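# Four arms sort stickered items into matching-colored containers

## Task

Put every item into the container whose color matches the color of the sticker on that item.

## Robot and tools

Robots: four identical i2rt Big YAM arms named arm1, arm2, arm3 and arm4. Each has six revolute joints, a two-finger gripper and a wrist camera that sits on top of the hand and looks toward the fingertips. Reach is roughly 1.0 m from the joint1 axis. The fixed room cameras are cam_room_a1, cam_room_a2, cam_room_b1 and cam_room_b2. The wrist cameras are arm1_cam_wrist to arm4_cam_wrist.

Frames: there is a single scene frame, origin on the floor, +z up, lengths in metres. Calibrated feet (base_link), each facing its own +x:
- arm1 at (-0.644, +1.377, +0.914), quat_wxyz (+0.682, +0.007, +0.004, +0.731)
- arm2 at (-0.655, -0.555, +0.928), quat_wxyz (+0.747, +0.002, +0.000, -0.665)
- arm3 at (+0.651, -1.332, +0.868), quat_wxyz (+0.663, -0.004, -0.006, -0.748)
- arm4 at (+0.648, +0.477, +0.879), quat_wxyz (+0.687, +0.001, +0.003, +0.727)
The "hand" point lies between the finger pads, about 1 cm short of the tips. The fingers extend along the hand's +z axis and open and close along its y axis. The printed hand pose can be off, more so at long reach. hand_target is the pose the hand would have at the joint targets currently held.

move: one action for any subset of arms. Its keys are arm1 to arm4 plus optional cameras. Each arm key holds an object with joints, target (and optional speed), or both.
- joints: absolute targets keyed by name. joint1_rad from -2.879 to 2.879 (spins the arm about its foot; positive is counter-clockwise seen from above; 0 points along the foot's +x). joint2_rad from 0 to 3.141 (shoulder; 0 has the upper arm level and pointing back; increasing raises it and then swings it forward). joint3_rad from 0 to 3.019 (elbow; 0 is fully folded; increasing opens it). joint4_rad from -1.692 to 1.57 (hand pitch; positive tips the fingers up). joint5_rad from -1.57 to 1.57 (sideways swing; positive toward the arm's right). joint6_rad from -2.094 to 2.094 (roll; positive is clockwise viewed from behind the hand). gripper_m from 0 to 0.093 m, the gap between the fingertips.
- target: one list of seven numbers [x, y, z, qw, qx, qy, qz]. This is an absolute hand pose in the scene frame, metres plus a unit quaternion, in the same form as the printed "hand" line. The hand moves in a straight line toward it, starting from its hand_target. When target is given, joints may only contain gripper_m.
- speed: top path speed in m/s, 0.002 to 0.5, default 0.25. It is only valid with target. Rotation is capped at twice this value in rad/s.
All motions begin together. Every hand path in one call finishes at the same moment, paced by the slowest. A path lasts 0.5 to 10 s, and an action lasts at most 15 s. Paths do not steer around obstacles or other arms. The controller clips each step to within 100 mm and 20 degrees of the measured hand, then solves joints with damped IK. Expect errors of a centimetre or more, drift off the path, and overshoot of speed when the arm is nearly straight. With joint targets, each joint moves at its own rate, so the hand can sweep wide. Omitted arms keep their last command.
- cameras: list of names, or "all". Leaving it out or passing null returns all; [] returns none.

wait: seconds from 0 to 10, plus optional cameras. Nothing new is commanded. It returns the same state and images as an empty move.

zoom_image: camera plus region [x0, y0, x1, y1] in pixels, with (0,0) at top left and at most 504x504. It only works on a camera included in the latest images.

read_manual: section "licences". Returns licence text only.

finished_scene: scene is the number of the current scene. It is final, and the goal must hold with the robots left alone.

Reading results: a "move" line shows, for each arm sent a motion, "done" or its worst status word. joint_status and hand_status describe how the last accepted action ended.
- "off_target": the joint settled short and may still be pushing.
- "time_out": each joint keeps pushing toward a nearby target (within 0.375, 0.375, 0.113, 0.225, 0.075, 0.3 rad of where it was). Send the reported position to relax it.
- "joint command not followed" or "pose unreachable": the self- or arm-collision check withheld the targets. Named joints then show "not_followed", and the arm may keep trying them later.
Other result lines:
- on_its_own lists motion you did not command; its "held at" values are targets, not readings.
- "as last shown" marks arms not named in the action; their status reads "not commanded".
- Joint velocities are in rad/s, with gripper in m/s. "within noise" means the arm is essentially still.
- Joint torques include gravity and carry an offset and noise. Torques 3 and 4 wrap around at ±28 N m.
- Images may lag the state slightly. The "pictures" line gives the order of the images.

Gripper readings: a reading of 0.000 to 0.003 when closed means nothing is held. While gripping a hard part at full force, the reading is up to about 0.005 below the part's width, or on some units up to 0.002 above. Commanding about 0.005 below the first-contact reading applies full force, roughly 50 to 64 N per pad. Go gentler on soft or small items. To release, send a value well above the reading.

Failure handling: a refused call (out-of-range value, or speed without target) cancels the later move, wait and finished_scene calls in that reply. So does a stop that begins during the call. An unknown key makes the call invalid, but later calls still run.

Things to avoid:
- Dropping items or letting go of them while they are moving.
- Knocking anything off the work area or onto the floor.
- Slamming or pushing hard; the arms do not stop on contact.
- Any hard press between two robots, including closing one gripper on another's fingers. Fingers, gripper housings and wrist cameras can collide despite the check.
- Motor heat from holding loads, long stretches or pushing at an unreachable pose. A MOTOR HOT line appears at 85 °C. At 100 °C an OVER-TEMPERATURE FAULT drops the arm for 30 to 60 s or longer. Afterwards keys read "limit_stop_at_motor_heat"; send those targets again.
The scene keeps running while you think. Loose items may occasionally be nudged by outside pushes.

Each tool is called after "Emit:" by a JSON object that holds its "op" and its "data", one argument or row to a line.

## Session

Emit:
{"op": "move", "data": {

}}

Scene clock: 0.00 s.
Joint torques (N m): no reading
Motor temperatures (°C): arm1=[22 24 25 23 21 21 21] | arm2=[24 24 24 22 22 20 23] | arm3=[24 24 23 24 24 23 23] | arm4=[23 21 22 22 25 21 24]
Heat: arm1: hottest joint3_rad 25 °C; arm2: hottest joint1_rad 24 °C; arm3: hottest joint1_rad 24 °C; arm4: hottest joint5_rad 25 °C.
Joint velocities: within noise
arm1.joint_positions: joint1_rad=-0.126 joint2_rad=+0.534 joint3_rad=+1.403 joint4_rad=-1.611 joint5_rad=-0.026 joint6_rad=-0.127 gripper_m=+0.09396
arm1.joint_status: not commanded
arm1.hand: x=-0.6307 y=+1.5344 z=+1.4214 quat_wxyz=(-0.298, +0.671, -0.622, -0.272) (m; scene frame)
arm1.hand_target: x=-0.6306 y=+1.5327 z=+1.4326 quat_wxyz=(-0.308, +0.666, -0.618, -0.280) (m; scene frame)
arm1.hand_status: not commanded
arm2.joint_positions: joint1_rad=-0.045 joint2_rad=+0.390 joint3_rad=+1.428 joint4_rad=-1.186 joint5_rad=+0.166 joint6_rad=-0.774 gripper_m=+0.09396
arm2.joint_status: not commanded
arm2.hand: x=-0.6756 y=-0.6916 z=+1.5578 quat_wxyz=(-0.217, -0.319, -0.688, +0.615) (m; scene frame)
arm2.hand_target: x=-0.6760 y=-0.6854 z=+1.5652 quat_wxyz=(-0.221, -0.317, -0.681, +0.622) (m; scene frame)
arm2.hand_status: not commanded
arm3.joint_positions: joint1_rad=+0.075 joint2_rad=+0.276 joint3_rad=+1.523 joint4_rad=-1.599 joint5_rad=-0.185 joint6_rad=-0.597 gripper_m=+0.09396
arm3.joint_status: not commanded
arm3.hand: x=+0.6803 y=-1.3506 z=+1.4452 quat_wxyz=(-0.326, -0.350, -0.735, +0.481) (m; scene frame)
arm3.hand_target: x=+0.6804 y=-1.3484 z=+1.4507 quat_wxyz=(-0.328, -0.347, -0.731, +0.487) (m; scene frame)
arm3.hand_status: not commanded
arm4.joint_positions: joint1_rad=+0.109 joint2_rad=+0.555 joint3_rad=+1.556 joint4_rad=-1.251 joint5_rad=+0.178 joint6_rad=-0.775 gripper_m=+0.09396
arm4.joint_status: not commanded
arm4.hand: x=+0.6522 y=+0.6599 z=+1.5276 quat_wxyz=(-0.572, +0.731, -0.297, -0.221) (m; scene frame)
arm4.hand_target: x=+0.6531 y=+0.6547 z=+1.5360 quat_wxyz=(-0.580, +0.725, -0.296, -0.226) (m; scene frame)
arm4.hand_status: not commanded
pictures: arm1_cam_wrist, arm2_cam_wrist, arm3_cam_wrist, arm4_cam_wrist, cam_room_a1, cam_room_a2, cam_room_b1, cam_room_b2
Images, in order (width x height): arm1_cam_wrist 672x504, arm2_cam_wrist 672x504, arm3_cam_wrist 672x504, arm4_cam_wrist 672x504, cam_room_a1 672x504, cam_room_a2 672x504, cam_room_b1 672x504, cam_room_b2 672x504.

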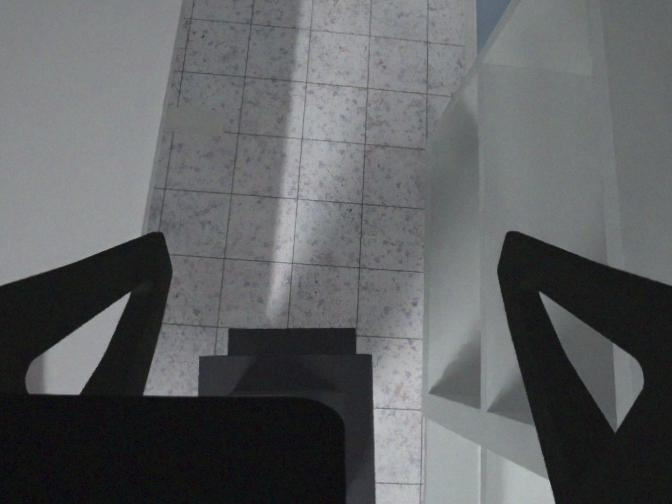

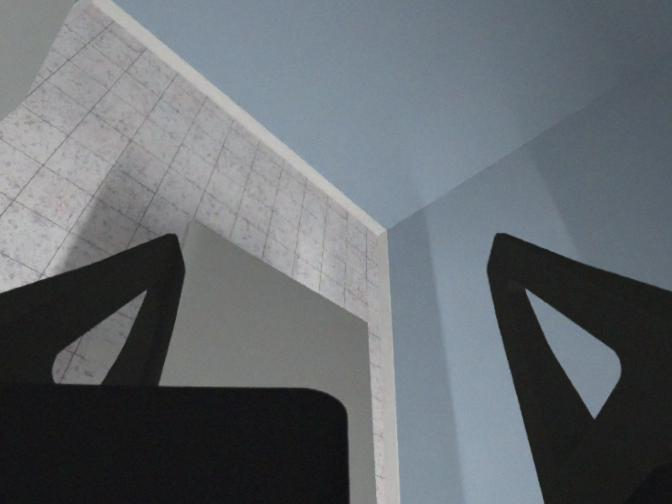

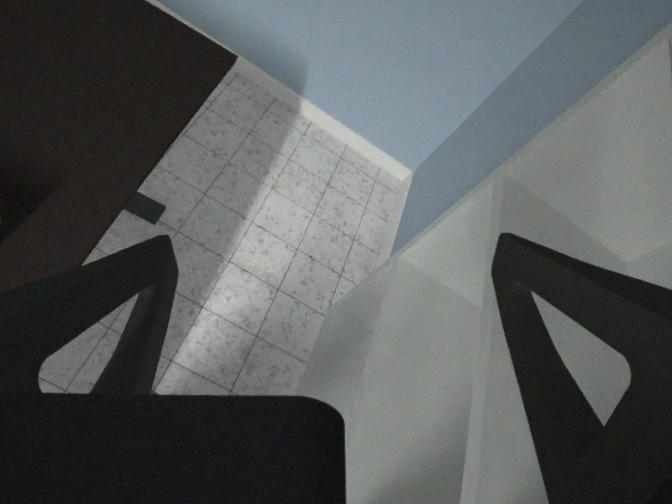

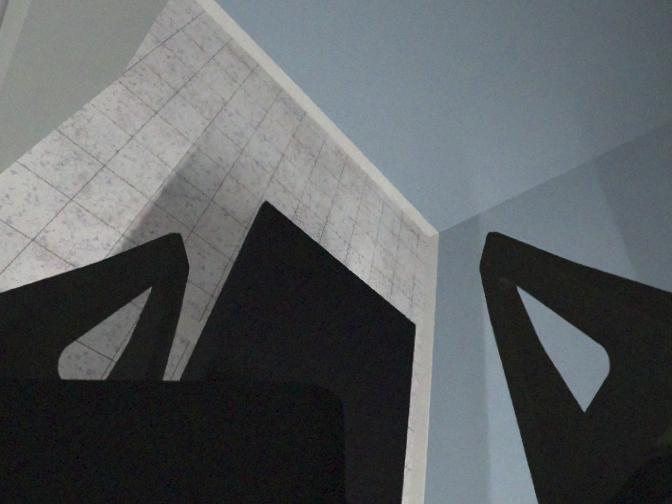

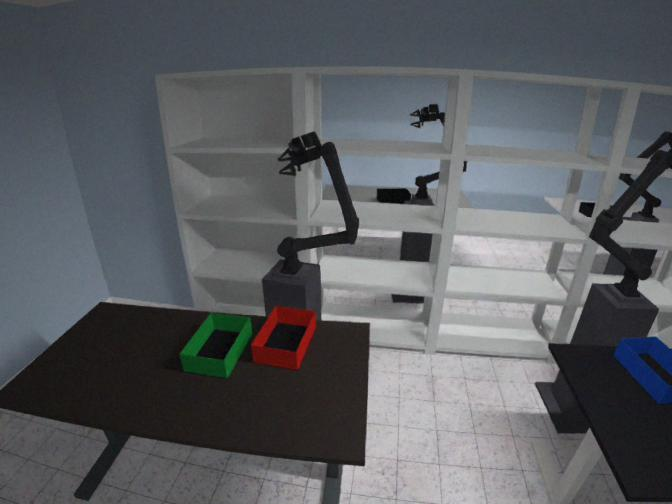

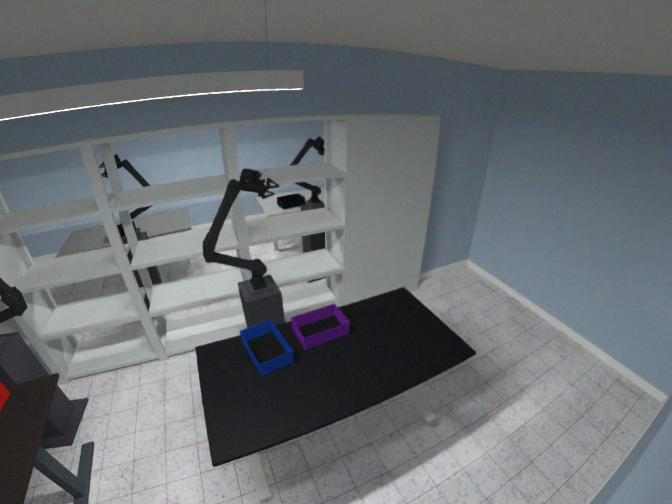

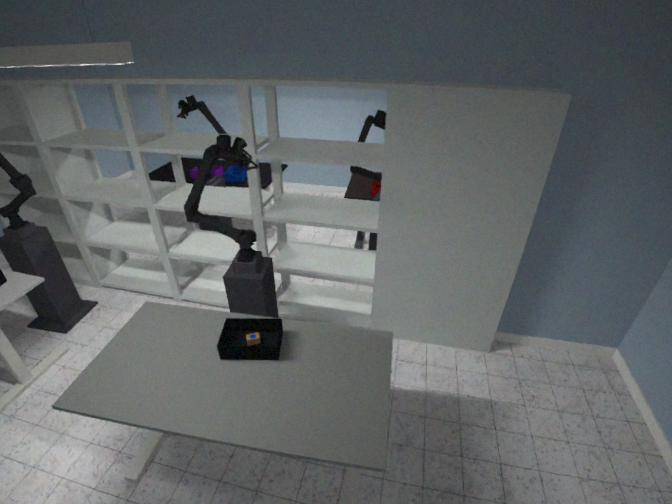

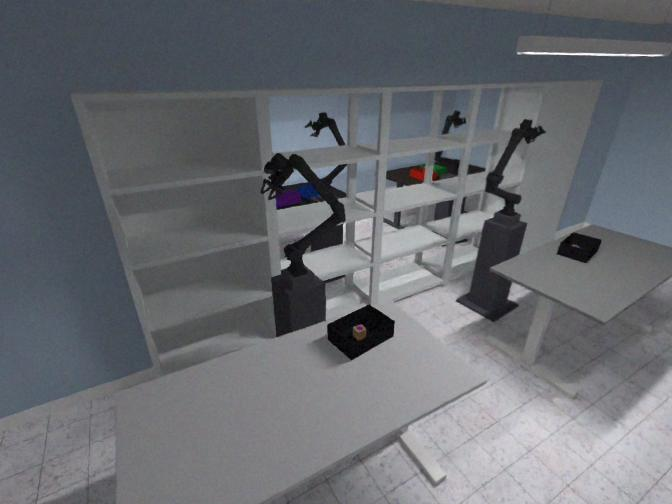

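Emit:
{"op": "zoom_image", "data": {
  "camera": "cam_room_a1",
  "region": [0, 60, 380, 345]
}}

Emit:
{"op": "zoom_image", "data": {
  "camera": "cam_room_a1",
  "region": [292, 60, 672, 345]
}}

Emit:
{"op": "zoom_image", "data": {
  "camera": "cam_room_b1",
  "region": [180, 290, 320, 395]
}}

Emit:
{"op": "zoom_image", "data": {
  "camera": "cam_room_b2",
  "region": [300, 290, 420, 380]
}}

Emit:
{"op": "zoom_image", "data": {
  "camera": "cam_room_b2",
  "region": [540, 215, 620, 275]
}}

Emit:
{"op": "zoom_image", "data": {
  "camera": "cam_room_b1",
  "region": [0, 60, 400, 360]
}}

Emit:
{"op": "zoom_image", "data": {
  "camera": "cam_room_b2",
  "region": [230, 80, 630, 380]
}}

Scaled by 1.326.

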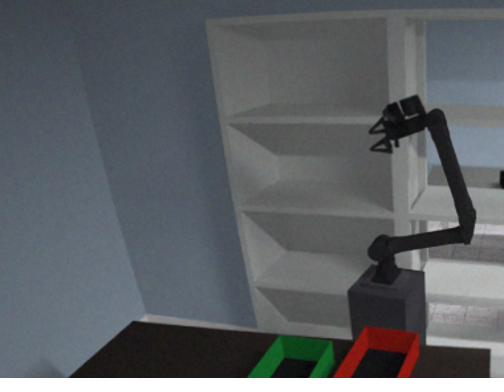

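Scaled by 1.326.

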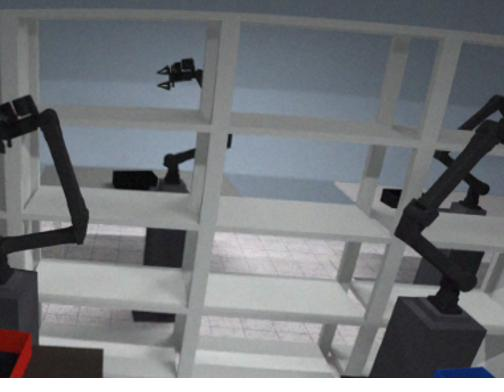

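Scaled by 3.600.

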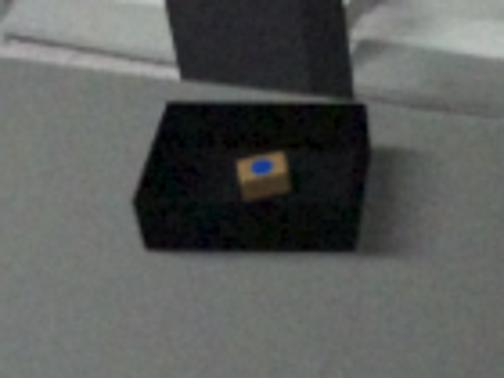

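Scaled by 4.200.

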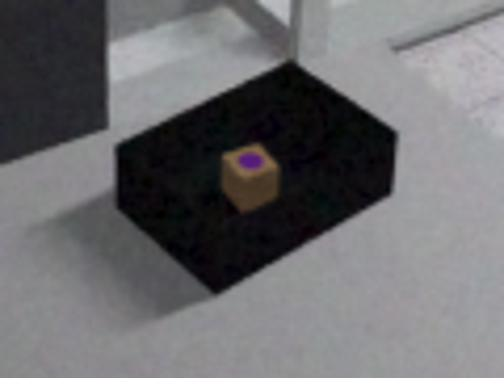

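Scaled by 6.300.

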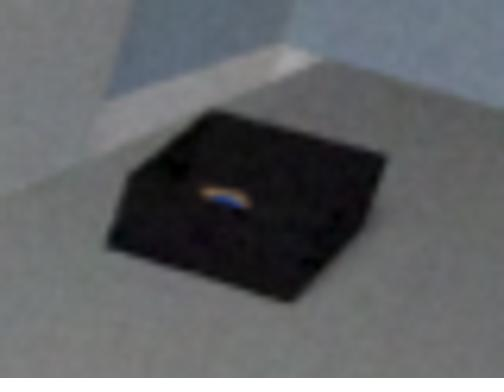

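Scaled by 1.260.

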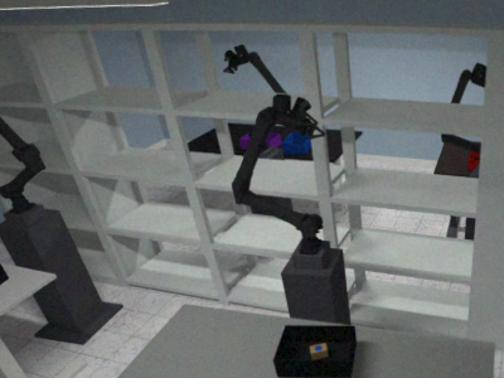

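Scaled by 1.260.

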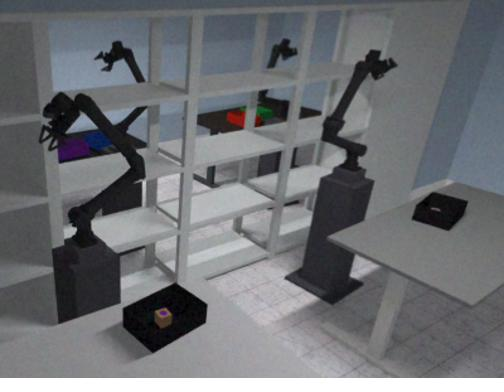

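Emit:
{"op": "move", "data": {
  "arm1": {"joints": {"joint1_rad": 1.5, "joint2_rad": 1.571, "joint3_rad": 1.671, "joint4_rad": -1.671, "joint5_rad": 0, "joint6_rad": 0}},
  "arm2": {"joints": {"joint1_rad": -1.69, "joint2_rad": 1.571, "joint3_rad": 1.671, "joint4_rad": -1.671, "joint5_rad": 0, "joint6_rad": 0}},
  "arm3": {"joints": {"joint1_rad": 1.69, "joint2_rad": 1.571, "joint3_rad": 1.671, "joint4_rad": -1.671, "joint5_rad": 0, "joint6_rad": 0}},
  "arm4": {"joints": {"joint1_rad": -1.627, "joint2_rad": 1.571, "joint3_rad": 1.671, "joint4_rad": -1.671, "joint5_rad": 0, "joint6_rad": 0}}
}}

Scene clock: 67.23 s.
Joint torques (N m): arm1=[-1.85 -12.92 12.77 0.21 0.13 0.06] | arm2=[1.32 -16.5 11.63 0.18 -0.04 0.19] | arm3=[0.85 -16.79 9.66 -0.42 0.07 0.03] | arm4=[1.2 -17.14 9.61 -0.34 0.05 0.14]
Motor temperatures (°C): arm1=[22 24 29 23 21 21 21] | arm2=[24 25 27 23 22 20 23] | arm3=[24 25 24 24 24 23 23] | arm4=[23 22 27 22 24 21 24]
Heat: arm1: hottest joint3_rad 29 °C; arm2: hottest joint3_rad 27 °C; arm3: hottest joint2_rad 25 °C; arm4: hottest joint3_rad 27 °C.
move: arm1 done; arm2 done; arm3 done; arm4 done
Joint velocities: within noise
arm1.joint_positions: joint1_rad=+1.505 joint2_rad=+1.588 joint3_rad=+1.645 joint4_rad=-1.662 joint5_rad=-0.002 joint6_rad=-0.005 gripper_m=+0.09398
arm1.joint_status: all done
arm1.hand: x=-1.1083 y=+1.3754 z=+1.2051 quat_wxyz=(-0.001, +1.000, +0.004, +0.010) (m; scene frame)
arm1.hand_target: x=-1.1089 y=+1.3778 z=+1.2228 quat_wxyz=(-0.001, +1.000, -0.001, -0.008) (m; scene frame)
arm1.hand_status: not commanded
arm2.joint_positions: joint1_rad=-1.699 joint2_rad=+1.573 joint3_rad=+1.664 joint4_rad=-1.659 joint5_rad=+0.001 joint6_rad=-0.013 gripper_m=+0.09397
arm2.joint_status: all done
arm2.hand: x=-1.1271 y=-0.5505 z=+1.2251 quat_wxyz=(+0.002, -1.000, -0.001, +0.000) (m; scene frame)
arm2.hand_target: x=-1.1254 y=-0.5547 z=+1.2288 quat_wxyz=(+0.002, -1.000, +0.001, -0.001) (m; scene frame)
arm2.hand_status: not commanded
arm3.joint_positions: joint1_rad=+1.694 joint2_rad=+1.585 joint3_rad=+1.657 joint4_rad=-1.664 joint5_rad=-0.001 joint6_rad=-0.008 gripper_m=+0.09398
arm3.joint_status: all done
arm3.hand: x=+1.1215 y=-1.3268 z=+1.1580 quat_wxyz=(+0.010, +0.005, -1.000, +0.006) (m; scene frame)
arm3.hand_target: x=+1.1205 y=-1.3285 z=+1.1695 quat_wxyz=(+0.000, -0.001, -1.000, +0.007) (m; scene frame)
arm3.hand_status: not commanded
arm4.joint_positions: joint1_rad=-1.632 joint2_rad=+1.585 joint3_rad=+1.654 joint4_rad=-1.661 joint5_rad=+0.001 joint6_rad=-0.012 gripper_m=+0.09397
arm4.joint_status: all done
arm4.hand: x=+1.1202 y=+0.4757 z=+1.1654 quat_wxyz=(+0.013, +0.004, -1.000, +0.002) (m; scene frame)
arm4.hand_target: x=+1.1191 y=+0.4782 z=+1.1785 quat_wxyz=(+0.002, +0.000, -1.000, +0.002) (m; scene frame)
arm4.hand_status: not commanded
pictures: arm1_cam_wrist, arm2_cam_wrist, arm3_cam_wrist, arm4_cam_wrist, cam_room_a1, cam_room_a2, cam_room_b1, cam_room_b2
Images, in order (width x height): arm1_cam_wrist 672x504, arm2_cam_wrist 672x504, arm3_cam_wrist 672x504, arm4_cam_wrist 672x504, cam_room_a1 672x504, cam_room_a2 672x504, cam_room_b1 672x504, cam_room_b2 672x504.

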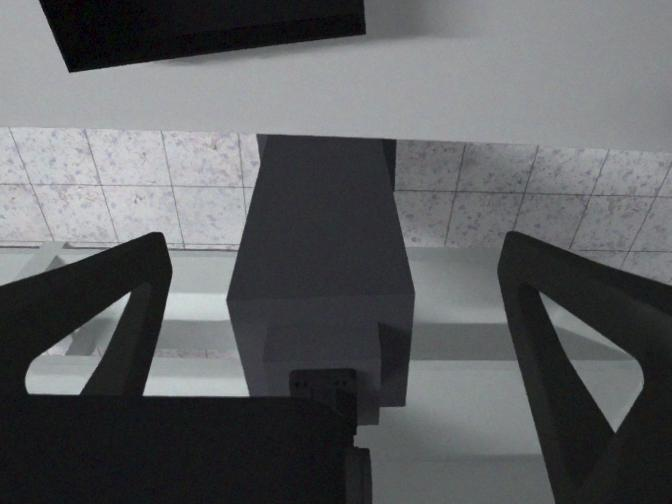

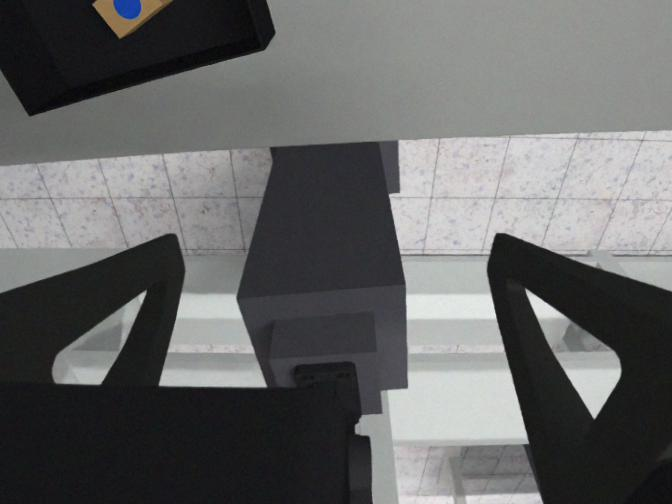

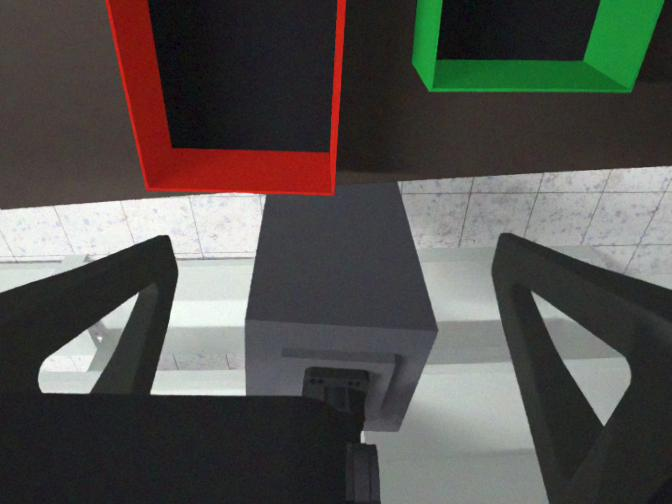

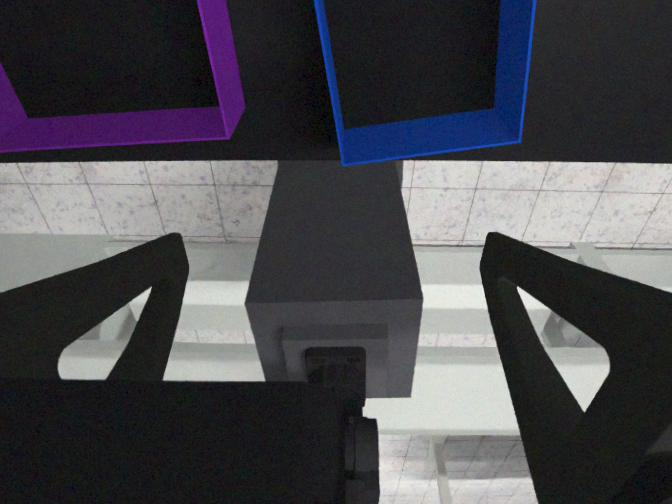

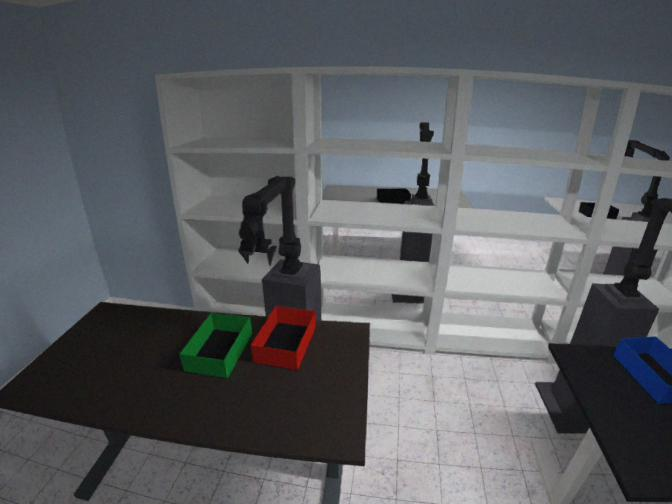

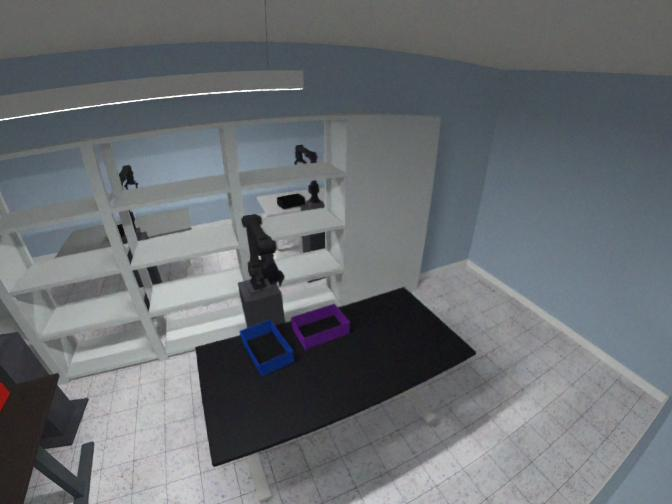

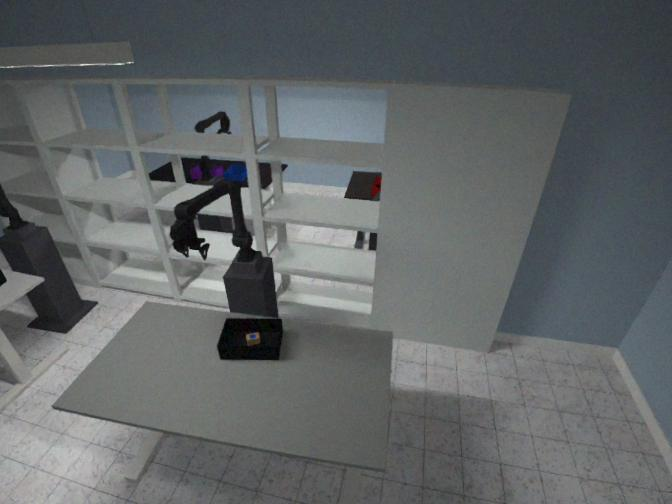

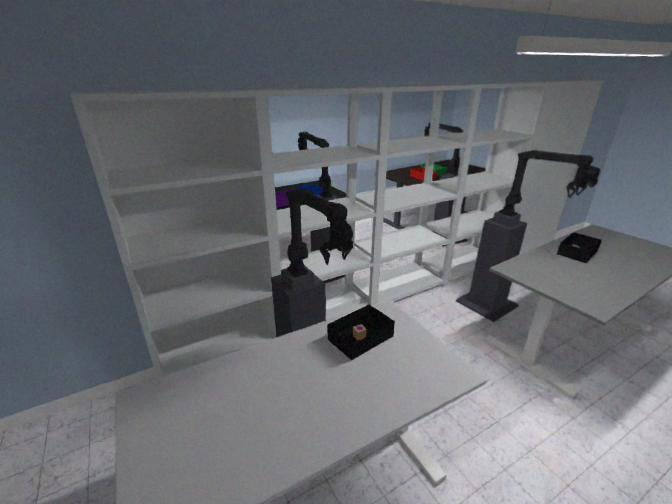

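Emit:
{"op": "move", "data": {
  "arm1": {"joints": {"joint1_rad": 1.71, "joint2_rad": 1.571, "joint3_rad": 1.671, "joint4_rad": -1.077, "joint5_rad": 0, "joint6_rad": 0}},
  "arm2": {"joints": {"joint1_rad": -1.29, "joint2_rad": 1.571, "joint3_rad": 1.671, "joint4_rad": -1.077, "joint5_rad": 0, "joint6_rad": 0}},
  "arm4": {"joints": {"joint1_rad": -1.5, "joint2_rad": 1.571, "joint3_rad": 1.671, "joint4_rad": -1.077, "joint5_rad": 0, "joint6_rad": 0}},
  "cameras": ["arm1_cam_wrist", "arm2_cam_wrist", "arm4_cam_wrist"]
}}

Scene clock: 96.40 s.
Joint torques (N m): arm1=[-2.67 -13.68 13.71 2.04 0.06 0.07] | arm2=[0.62 -17.55 12.67 2.58 0.03 0.19] | arm3=[0.97 -16.91 9.68 -0.39 0.08 0.03] | arm4=[0.21 -18.26 10.48 1.43 0.09 0.17]
Motor temperatures (°C): arm1=[22 25 30 23 21 21 21] | arm2=[24 26 29 22 22 20 23] | arm3=[24 26 27 24 24 23 23] | arm4=[23 23 28 22 24 21 24]
Heat: arm1: hottest joint3_rad 30 °C; arm2: hottest joint3_rad 29 °C; arm3: hottest joint3_rad 27 °C; arm4: hottest joint3_rad 28 °C.
move: arm1 done; arm2 done; arm4 done
Joint velocities: within noise
arm1.joint_positions: joint1_rad=+1.716 joint2_rad=+1.588 joint3_rad=+1.645 joint4_rad=-1.096 joint5_rad=-0.001 joint6_rad=-0.005 gripper_m=+0.09398
arm1.joint_status: all done
arm1.hand: x=-1.2272 y=+1.2488 z=+1.2403 quat_wxyz=(+0.026, +0.957, +0.106, -0.268) (m; scene frame)
arm1.hand_target: x=-1.2327 y=+1.2515 z=+1.2664 quat_wxyz=(+0.028, +0.949, +0.100, -0.298) (m; scene frame)
arm1.hand_status: not commanded
arm2.joint_positions: joint1_rad=-1.289 joint2_rad=+1.573 joint3_rad=+1.664 joint4_rad=-1.094 joint5_rad=-0.001 joint6_rad=-0.012 gripper_m=+0.09397
arm2.joint_status: all done
arm2.hand: x=-1.2115 y=-0.7905 z=+1.2626 quat_wxyz=(-0.053, -0.940, -0.197, +0.273) (m; scene frame)
arm2.hand_target: x=-1.2160 y=-0.7914 z=+1.2698 quat_wxyz=(-0.056, -0.938, -0.189, +0.286) (m; scene frame)
arm2.hand_status: not commanded
arm3: as last shown
arm4.joint_positions: joint1_rad=-1.494 joint2_rad=+1.585 joint3_rad=+1.654 joint4_rad=-1.093 joint5_rad=+0.000 joint6_rad=-0.012 gripper_m=+0.09397
arm4.joint_status: all done
arm4.hand: x=+1.2481 y=+0.5582 z=+1.2003 quat_wxyz=(-0.267, +0.070, -0.961, -0.015) (m; scene frame)
arm4.hand_target: x=+1.2521 y=+0.5549 z=+1.2195 quat_wxyz=(-0.290, +0.061, -0.955, -0.017) (m; scene frame)
arm4.hand_status: not commanded
pictures: arm1_cam_wrist, arm2_cam_wrist, arm4_cam_wrist
Images, in order (width x height): arm1_cam_wrist 672x504, arm2_cam_wrist 672x504, arm4_cam_wrist 672x504.

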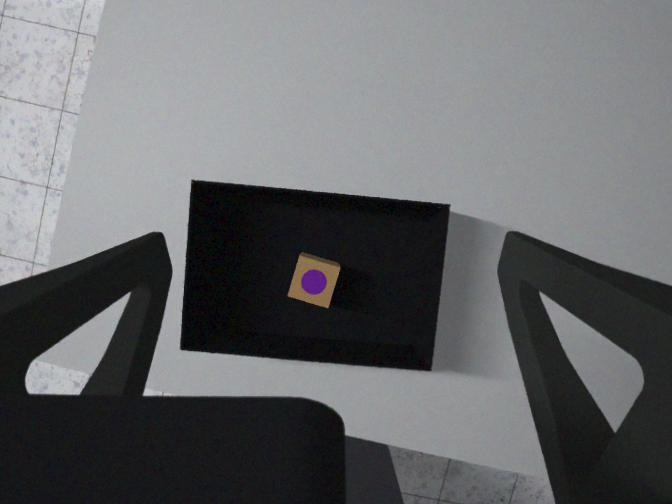

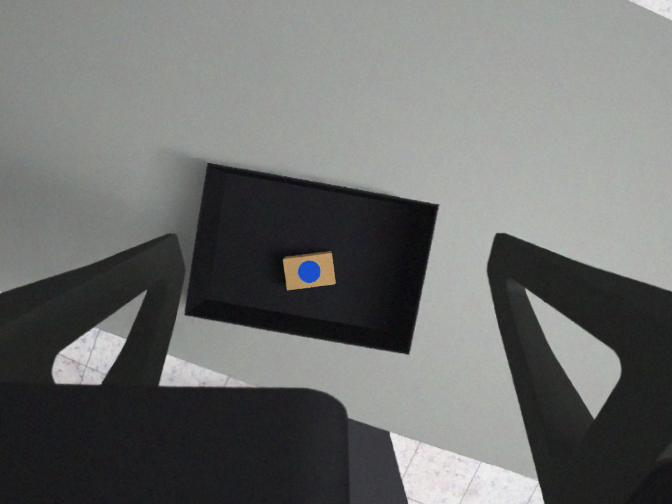

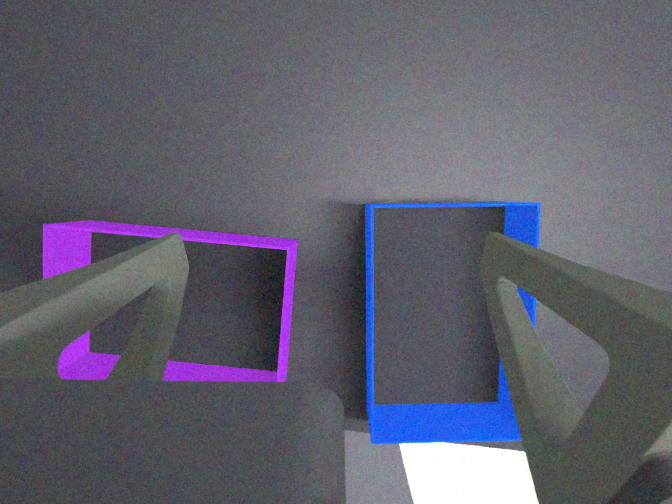

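Emit:
{"op": "move", "data": {
  "arm1": {"joints": {"joint2_rad": 0.2, "joint3_rad": 0.7, "joint4_rad": -0.33}},
  "arm4": {"joints": {"joint2_rad": 0.2, "joint3_rad": 0.7, "joint4_rad": -0.33}},
  "cameras": []
}}

Emit:
{"op": "move", "data": {
  "arm1": {"joints": {"joint1_rad": -1.64}},
  "arm4": {"joints": {"joint1_rad": 1.515}}
}}

Scene clock: 128.93 s.
Joint torques (N m): arm1=[-2.55 5.89 11.12 2.66 0.05 0.12] | arm2=[0.73 -17.67 12.66 2.58 0.03 0.19] | arm3=[0.73 -16.91 9.7 -0.46 0.07 0.03] | arm4=[0.38 3.72 8.8 2.04 0.11 0.17]
Motor temperatures (°C): arm1=[22 26 32 23 21 21 21] | arm2=[24 26 31 23 22 20 23] | arm3=[24 27 28 24 24 23 23] | arm4=[23 24 30 22 24 21 24]
Heat: arm1: hottest joint3_rad 32 °C; arm2: hottest joint3_rad 31 °C; arm3: hottest joint3_rad 28 °C; arm4: hottest joint3_rad 30 °C.
move: arm1 done; arm4 done
Joint velocities: within noise
arm1.joint_positions: joint1_rad=+1.716 joint2_rad=+0.199 joint3_rad=+0.694 joint4_rad=-0.350 joint5_rad=-0.001 joint6_rad=-0.005 gripper_m=+0.09398
arm1.joint_status: all done
arm1.hand: x=-0.8740 y=+1.3245 z=+1.4065 quat_wxyz=(+0.078, +0.644, +0.074, -0.757) (m; scene frame)
arm1.hand_target: x=-0.8727 y=+1.3265 z=+1.4145 quat_wxyz=(+0.078, +0.635, +0.068, -0.765) (m; scene frame)
arm1.hand_status: not commanded
arm2, arm3: as last shown
arm2.hand_target: x=-1.2159 y=-0.7914 z=+1.2698 quat_wxyz=(-0.056, -0.938, -0.189, +0.286) (m; scene frame)
arm4.joint_positions: joint1_rad=-1.494 joint2_rad=+0.203 joint3_rad=+0.701 joint4_rad=-0.346 joint5_rad=+0.000 joint6_rad=-0.012 gripper_m=+0.09397
arm4.joint_status: all done
arm4.hand: x=+0.8916 y=+0.5109 z=+1.3708 quat_wxyz=(-0.756, +0.048, -0.652, -0.045) (m; scene frame)
arm4.hand_target: x=+0.8902 y=+0.5092 z=+1.3749 quat_wxyz=(-0.761, +0.042, -0.645, -0.047) (m; scene frame)
arm4.hand_status: not commanded
pictures: none
No camera images: "cameras" was empty.

Scene clock: 131.40 s.
Joint torques (N m): arm1=[-2.43 5.6 11.33 2.51 -0.04 0.09] | arm2=[0.56 -17.67 12.68 2.54 0.04 0.19] | arm3=[0.79 -16.91 9.7 -0.42 0.06 0.03] | arm4=[1.14 3.49 8.68 1.88 0.1 0.15]
Motor temperatures (°C): arm1=[22 26 32 24 21 21 21] | arm2=[24 26 31 23 22 20 23] | arm3=[24 27 28 24 24 23 23] | arm4=[23 24 30 22 24 21 24]
Heat: arm1: hottest joint3_rad 32 °C; arm2: hottest joint3_rad 31 °C; arm3: hottest joint3_rad 28 °C; arm4: hottest joint3_rad 30 °C.
move: arm1 done; arm4 done
Joint velocities: within noise
arm1.joint_positions: joint1_rad=-1.634 joint2_rad=+0.199 joint3_rad=+0.694 joint4_rad=-0.350 joint5_rad=+0.002 joint6_rad=-0.005 gripper_m=+0.09402
arm1.joint_status: all done
arm1.hand: x=-0.3927 y=+1.3768 z=+1.3991 quat_wxyz=(-0.751, +0.002, -0.660, -0.001) (m; scene frame)
arm1.hand_target: x=-0.3941 y=+1.3755 z=+1.4071 quat_wxyz=(-0.760, -0.001, -0.650, -0.001) (m; scene frame)
arm1.hand_status: not commanded
arm2, arm3: as last shown
arm4.joint_positions: joint1_rad=+1.511 joint2_rad=+0.203 joint3_rad=+0.701 joint4_rad=-0.346 joint5_rad=+0.000 joint6_rad=-0.012 gripper_m=+0.09402
arm4.joint_status: all done
arm4.hand: x=+0.4067 y=+0.4802 z=+1.3732 quat_wxyz=(-0.004, +0.650, +0.002, -0.760) (m; scene frame)
arm4.hand_target: x=+0.4083 y=+0.4793 z=+1.3773 quat_wxyz=(+0.001, +0.643, -0.001, -0.766) (m; scene frame)
arm4.hand_status: not commanded
pictures: arm1_cam_wrist, arm2_cam_wrist, arm3_cam_wrist, arm4_cam_wrist, cam_room_a1, cam_room_a2, cam_room_b1, cam_room_b2
Images, in order (width x height): arm1_cam_wrist 672x504, arm2_cam_wrist 672x504, arm3_cam_wrist 672x504, arm4_cam_wrist 672x504, cam_room_a1 672x504, cam_room_a2 672x504, cam_room_b1 672x504, cam_room_b2 672x504.

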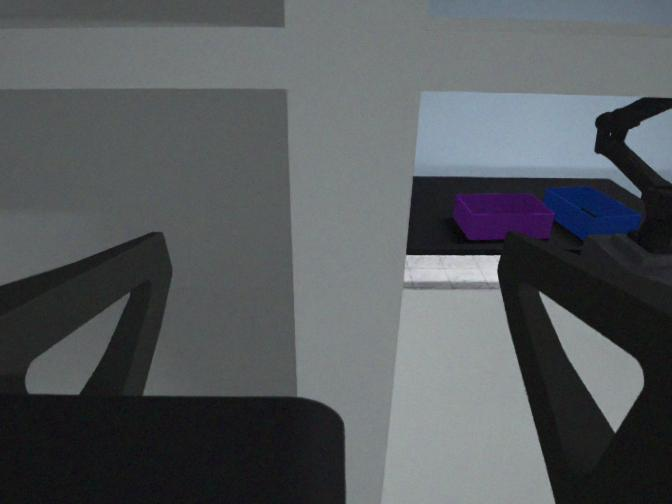

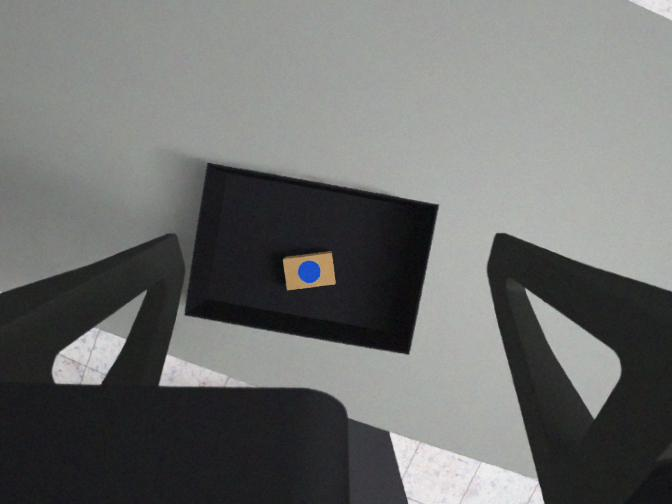

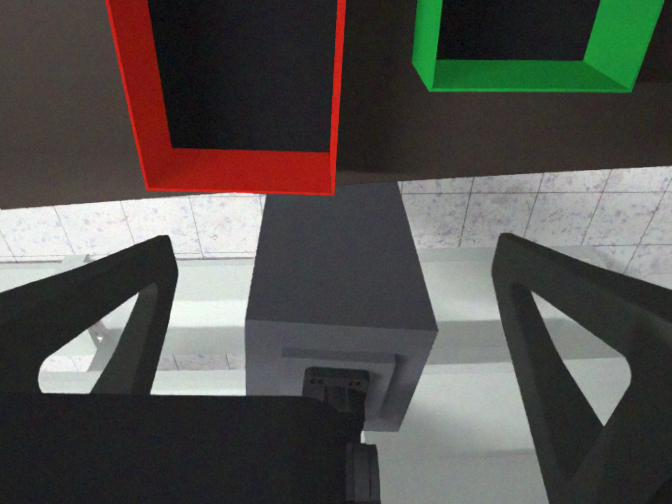

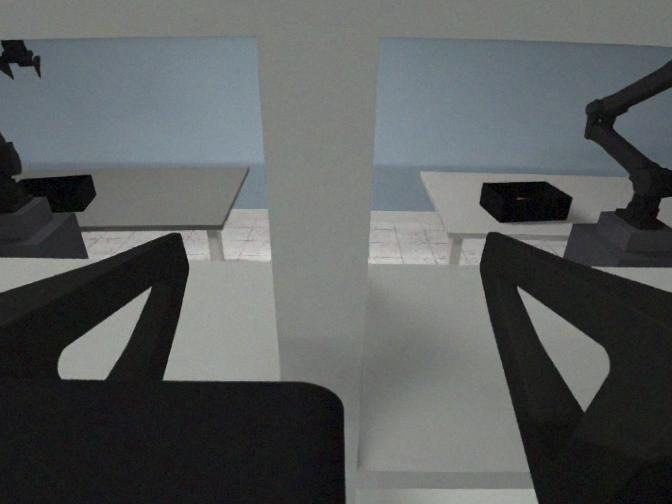

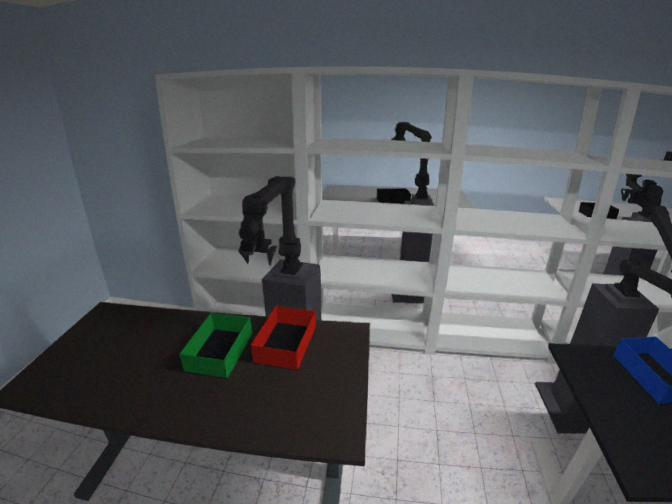

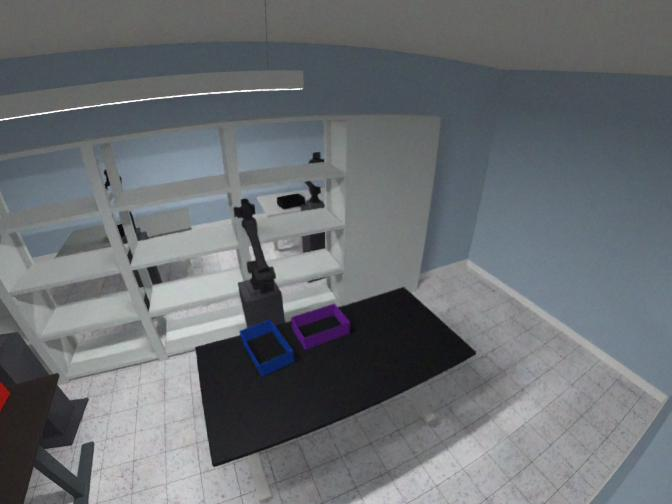

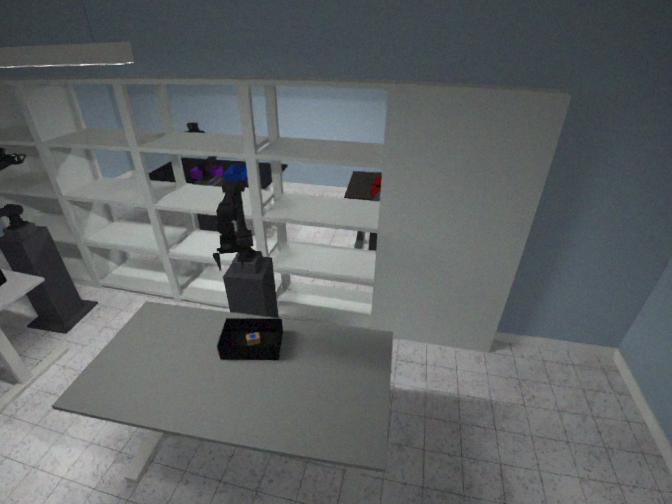

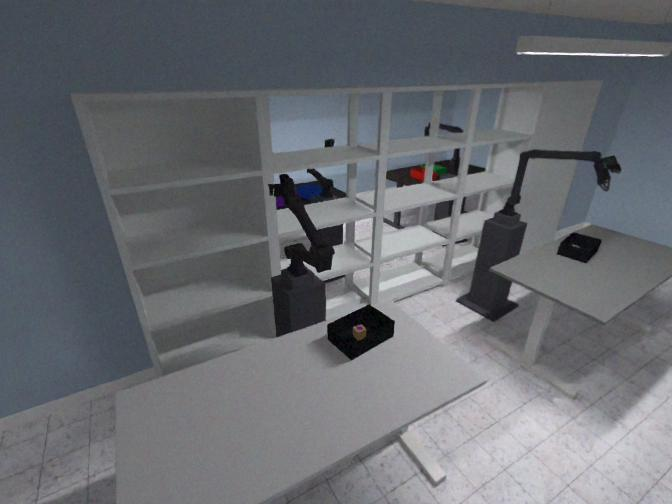

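Emit:
{"op": "move", "data": {
  "arm1": {"joints": {"joint1_rad": 1.71}},
  "arm2": {"target": [-1.0535, -0.748, 0.923, -0.0856, -0.9097, -0.2353, 0.3311], "speed": 0.25},
  "cameras": ["arm2_cam_wrist"]
}}

Emit:
{"op": "move", "data": {
  "arm1": {"target": [-1.032, 1.229, 0.923, -0.00597, 0.9395, -0.0164, -0.342], "speed": 0.25},
  "cameras": ["arm1_cam_wrist", "arm2_cam_wrist"]
}}

Scene clock: 192.83 s.
Joint torques (N m): arm1=[-1.2 6.07 11.15 2.5 0.1 0.08] | arm2=[1.49 -10.81 7.21 2.82 -0.19 -0.08] | arm3=[0.79 -16.91 9.72 -0.39 0.06 0.03] | arm4=[1.32 3.72 8.73 1.85 0.13 0.16]
Motor temperatures (°C): arm1=[22 25 34 24 21 21 21] | arm2=[24 27 32 23 22 20 23] | arm3=[24 27 29 23 24 23 23] | arm4=[23 22 32 22 24 21 24]
Heat: arm1: hottest joint3_rad 34 °C; arm2: hottest joint3_rad 32 °C; arm3: hottest joint3_rad 29 °C; arm4: hottest joint3_rad 32 °C.
move: arm1 done; arm2 done
Joint velocities: within noise
arm1.joint_positions: joint1_rad=+1.704 joint2_rad=+0.199 joint3_rad=+0.694 joint4_rad=-0.350 joint5_rad=-0.002 joint6_rad=-0.005 gripper_m=+0.09402
arm1.joint_status: all done
arm1.hand: x=-0.8746 y=+1.3275 z=+1.4066 quat_wxyz=(+0.073, +0.645, +0.069, -0.758) (m; scene frame)
arm1.hand_target: x=-0.8727 y=+1.3266 z=+1.4145 quat_wxyz=(+0.078, +0.635, +0.068, -0.765) (m; scene frame)
arm1.hand_status: not commanded
arm2.joint_positions: joint1_rad=-1.265 joint2_rad=+1.547 joint3_rad=+0.537 joint4_rad=+0.132 joint5_rad=-0.046 joint6_rad=-0.041 gripper_m=+0.09397
arm2.joint_status: not commanded
arm2.hand: x=-1.0541 y=-0.7432 z=+0.9249 quat_wxyz=(-0.084, -0.914, -0.224, +0.328) (m; scene frame)
arm2.hand_target: x=-1.0535 y=-0.7479 z=+0.9230 quat_wxyz=(-0.086, -0.910, -0.235, +0.331) (m; scene frame)
arm2.hand_status: done (0.005 m and 1.4 deg from the pose sent, 0.377 m and 9.4 deg at the start)
arm3, arm4: as last shown
pictures: arm2_cam_wrist
Images, in order (width x height): arm2_cam_wrist 672x504.

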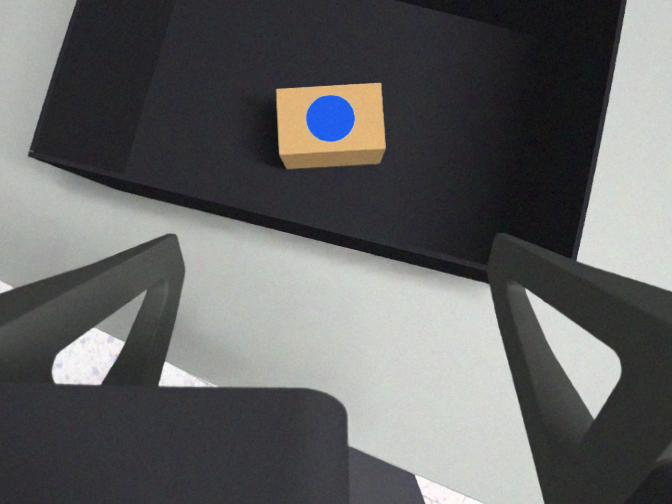

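Scene clock: 195.67 s.
Joint torques (N m): arm1=[-2.43 -6.36 10.19 1.94 0.21 0.1] | arm2=[1.38 -10.7 7.21 2.8 -0.18 -0.07] | arm3=[0.79 -16.85 9.69 -0.4 0.06 0.02] | arm4=[1.14 3.66 8.8 1.98 0.09 0.17]
Motor temperatures (°C): arm1=[22 25 34 24 21 21 21] | arm2=[24 27 32 23 22 20 23] | arm3=[24 27 29 23 24 23 23] | arm4=[23 22 32 22 24 21 24]
Heat: arm1: hottest joint3_rad 34 °C; arm2: hottest joint3_rad 32 °C; arm3: hottest joint3_rad 29 °C; arm4: hottest joint3_rad 32 °C.
move: arm1 off_target
Joint velocities: within noise
arm1.joint_positions: joint1_rad=+2.004 joint2_rad=+1.490 joint3_rad=+0.482 joint4_rad=-0.008 joint5_rad=+0.325 joint6_rad=+0.422 gripper_m=+0.09402
arm1.joint_status: not commanded
arm1.hand: x=-1.0100 y=+1.2395 z=+0.9082 quat_wxyz=(-0.020, +0.948, -0.006, -0.318) (m; scene frame)
arm1.hand_target: x=-1.0310 y=+1.2296 z=+0.9238 quat_wxyz=(-0.006, +0.940, -0.016, -0.342) (m; scene frame)
arm1.hand_status: off_target (0.028 m and 3.5 deg from the pose sent, 0.518 m and 60.6 deg at the start)
arm2, arm3, arm4: as last shown
arm2.hand_target: x=-1.0534 y=-0.7479 z=+0.9230 quat_wxyz=(-0.085, -0.910, -0.235, +0.331) (m; scene frame)
pictures: arm1_cam_wrist, arm2_cam_wrist
Images, in order (width x height): arm1_cam_wrist 672x504, arm2_cam_wrist 672x504.

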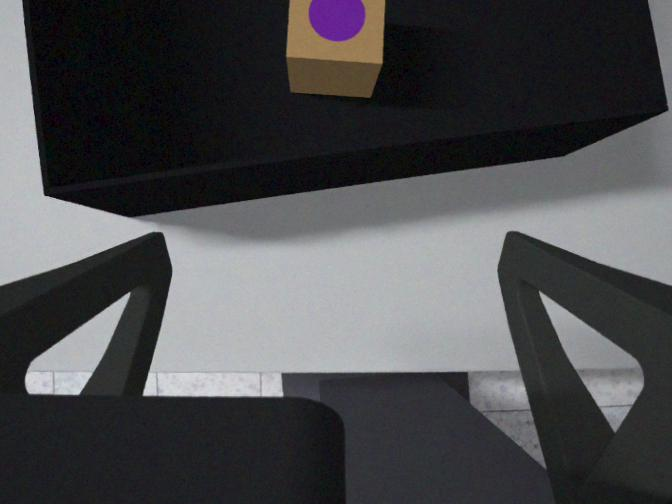

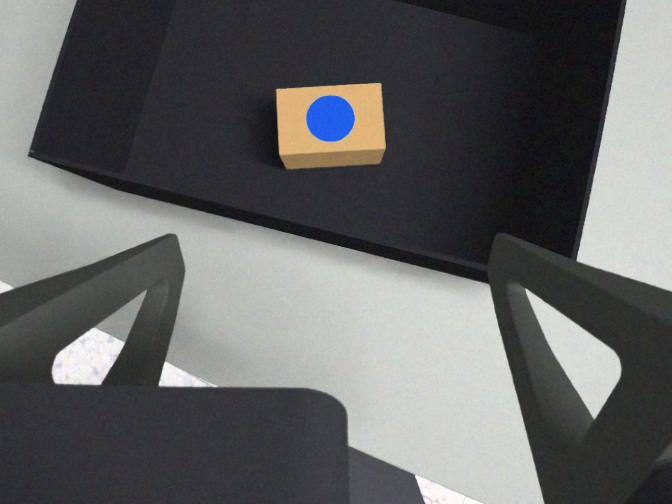

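Emit:
{"op": "move", "data": {
  "arm2": {"target": [-1.102, -0.774, 0.811, -0.0856, -0.9097, -0.2353, 0.3311], "speed": 0.15},
  "cameras": ["arm1_cam_wrist", "arm2_cam_wrist"]
}}

Scene clock: 215.97 s.
Joint torques (N m): arm1=[-2.37 -6.07 10.3 1.94 0.17 0.11] | arm2=[1.49 -12.75 5.45 2.41 0.12 -0.02] | arm3=[0.85 -16.73 9.69 -0.46 0.07 0.03] | arm4=[1.32 2.96 8.75 1.8 0.08 0.15]
Motor temperatures (°C): arm1=[22 25 33 24 21 21 21] | arm2=[24 26 30 23 22 20 23] | arm3=[24 27 29 23 24 23 23] | arm4=[23 22 32 22 24 21 24]
Heat: arm1: hottest joint3_rad 33 °C; arm2: hottest joint3_rad 30 °C; arm3: hottest joint3_rad 29 °C; arm4: hottest joint3_rad 32 °C.
move: arm2 off_target
Joint velocities: within noise
arm1, arm3, arm4: as last shown
arm1.joint_positions: joint1_rad=+2.004 joint2_rad=+1.490 joint3_rad=+0.482 joint4_rad=-0.008 joint5_rad=+0.325 joint6_rad=+0.423 gripper_m=+0.09402
arm1.hand: x=-1.0100 y=+1.2395 z=+0.9082 quat_wxyz=(-0.020, +0.948, -0.007, -0.319) (m; scene frame)
arm2.joint_positions: joint1_rad=-1.256 joint2_rad=+1.983 joint3_rad=+0.680 joint4_rad=+0.445 joint5_rad=-0.047 joint6_rad=-0.040 gripper_m=+0.09397
arm2.joint_status: not commanded
arm2.hand: x=-1.1037 y=-0.7700 z=+0.8224 quat_wxyz=(-0.088, -0.910, -0.227, +0.337) (m; scene frame)
arm2.hand_target: x=-1.1017 y=-0.7737 z=+0.8112 quat_wxyz=(-0.086, -0.910, -0.235, +0.331) (m; scene frame)
arm2.hand_status: off_target (0.012 m and 1.2 deg from the pose sent, 0.127 m and 1.4 deg at the start)
pictures: arm1_cam_wrist, arm2_cam_wrist
Images, in order (width x height): arm1_cam_wrist 672x504, arm2_cam_wrist 672x504.

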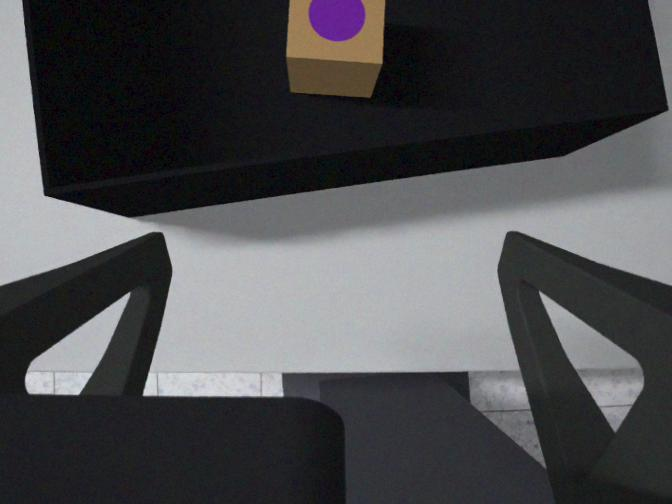

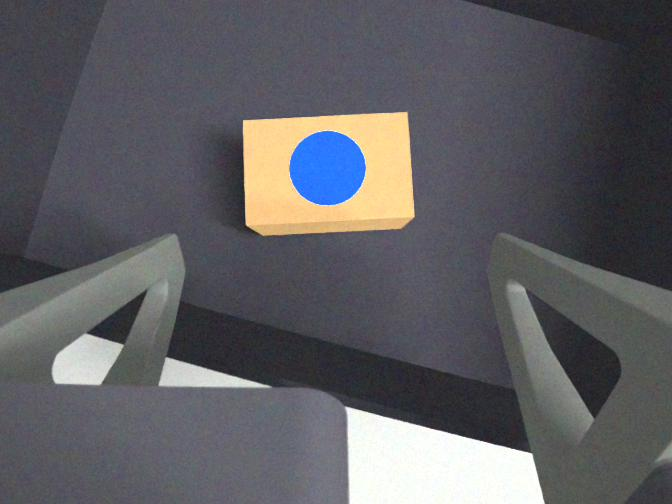

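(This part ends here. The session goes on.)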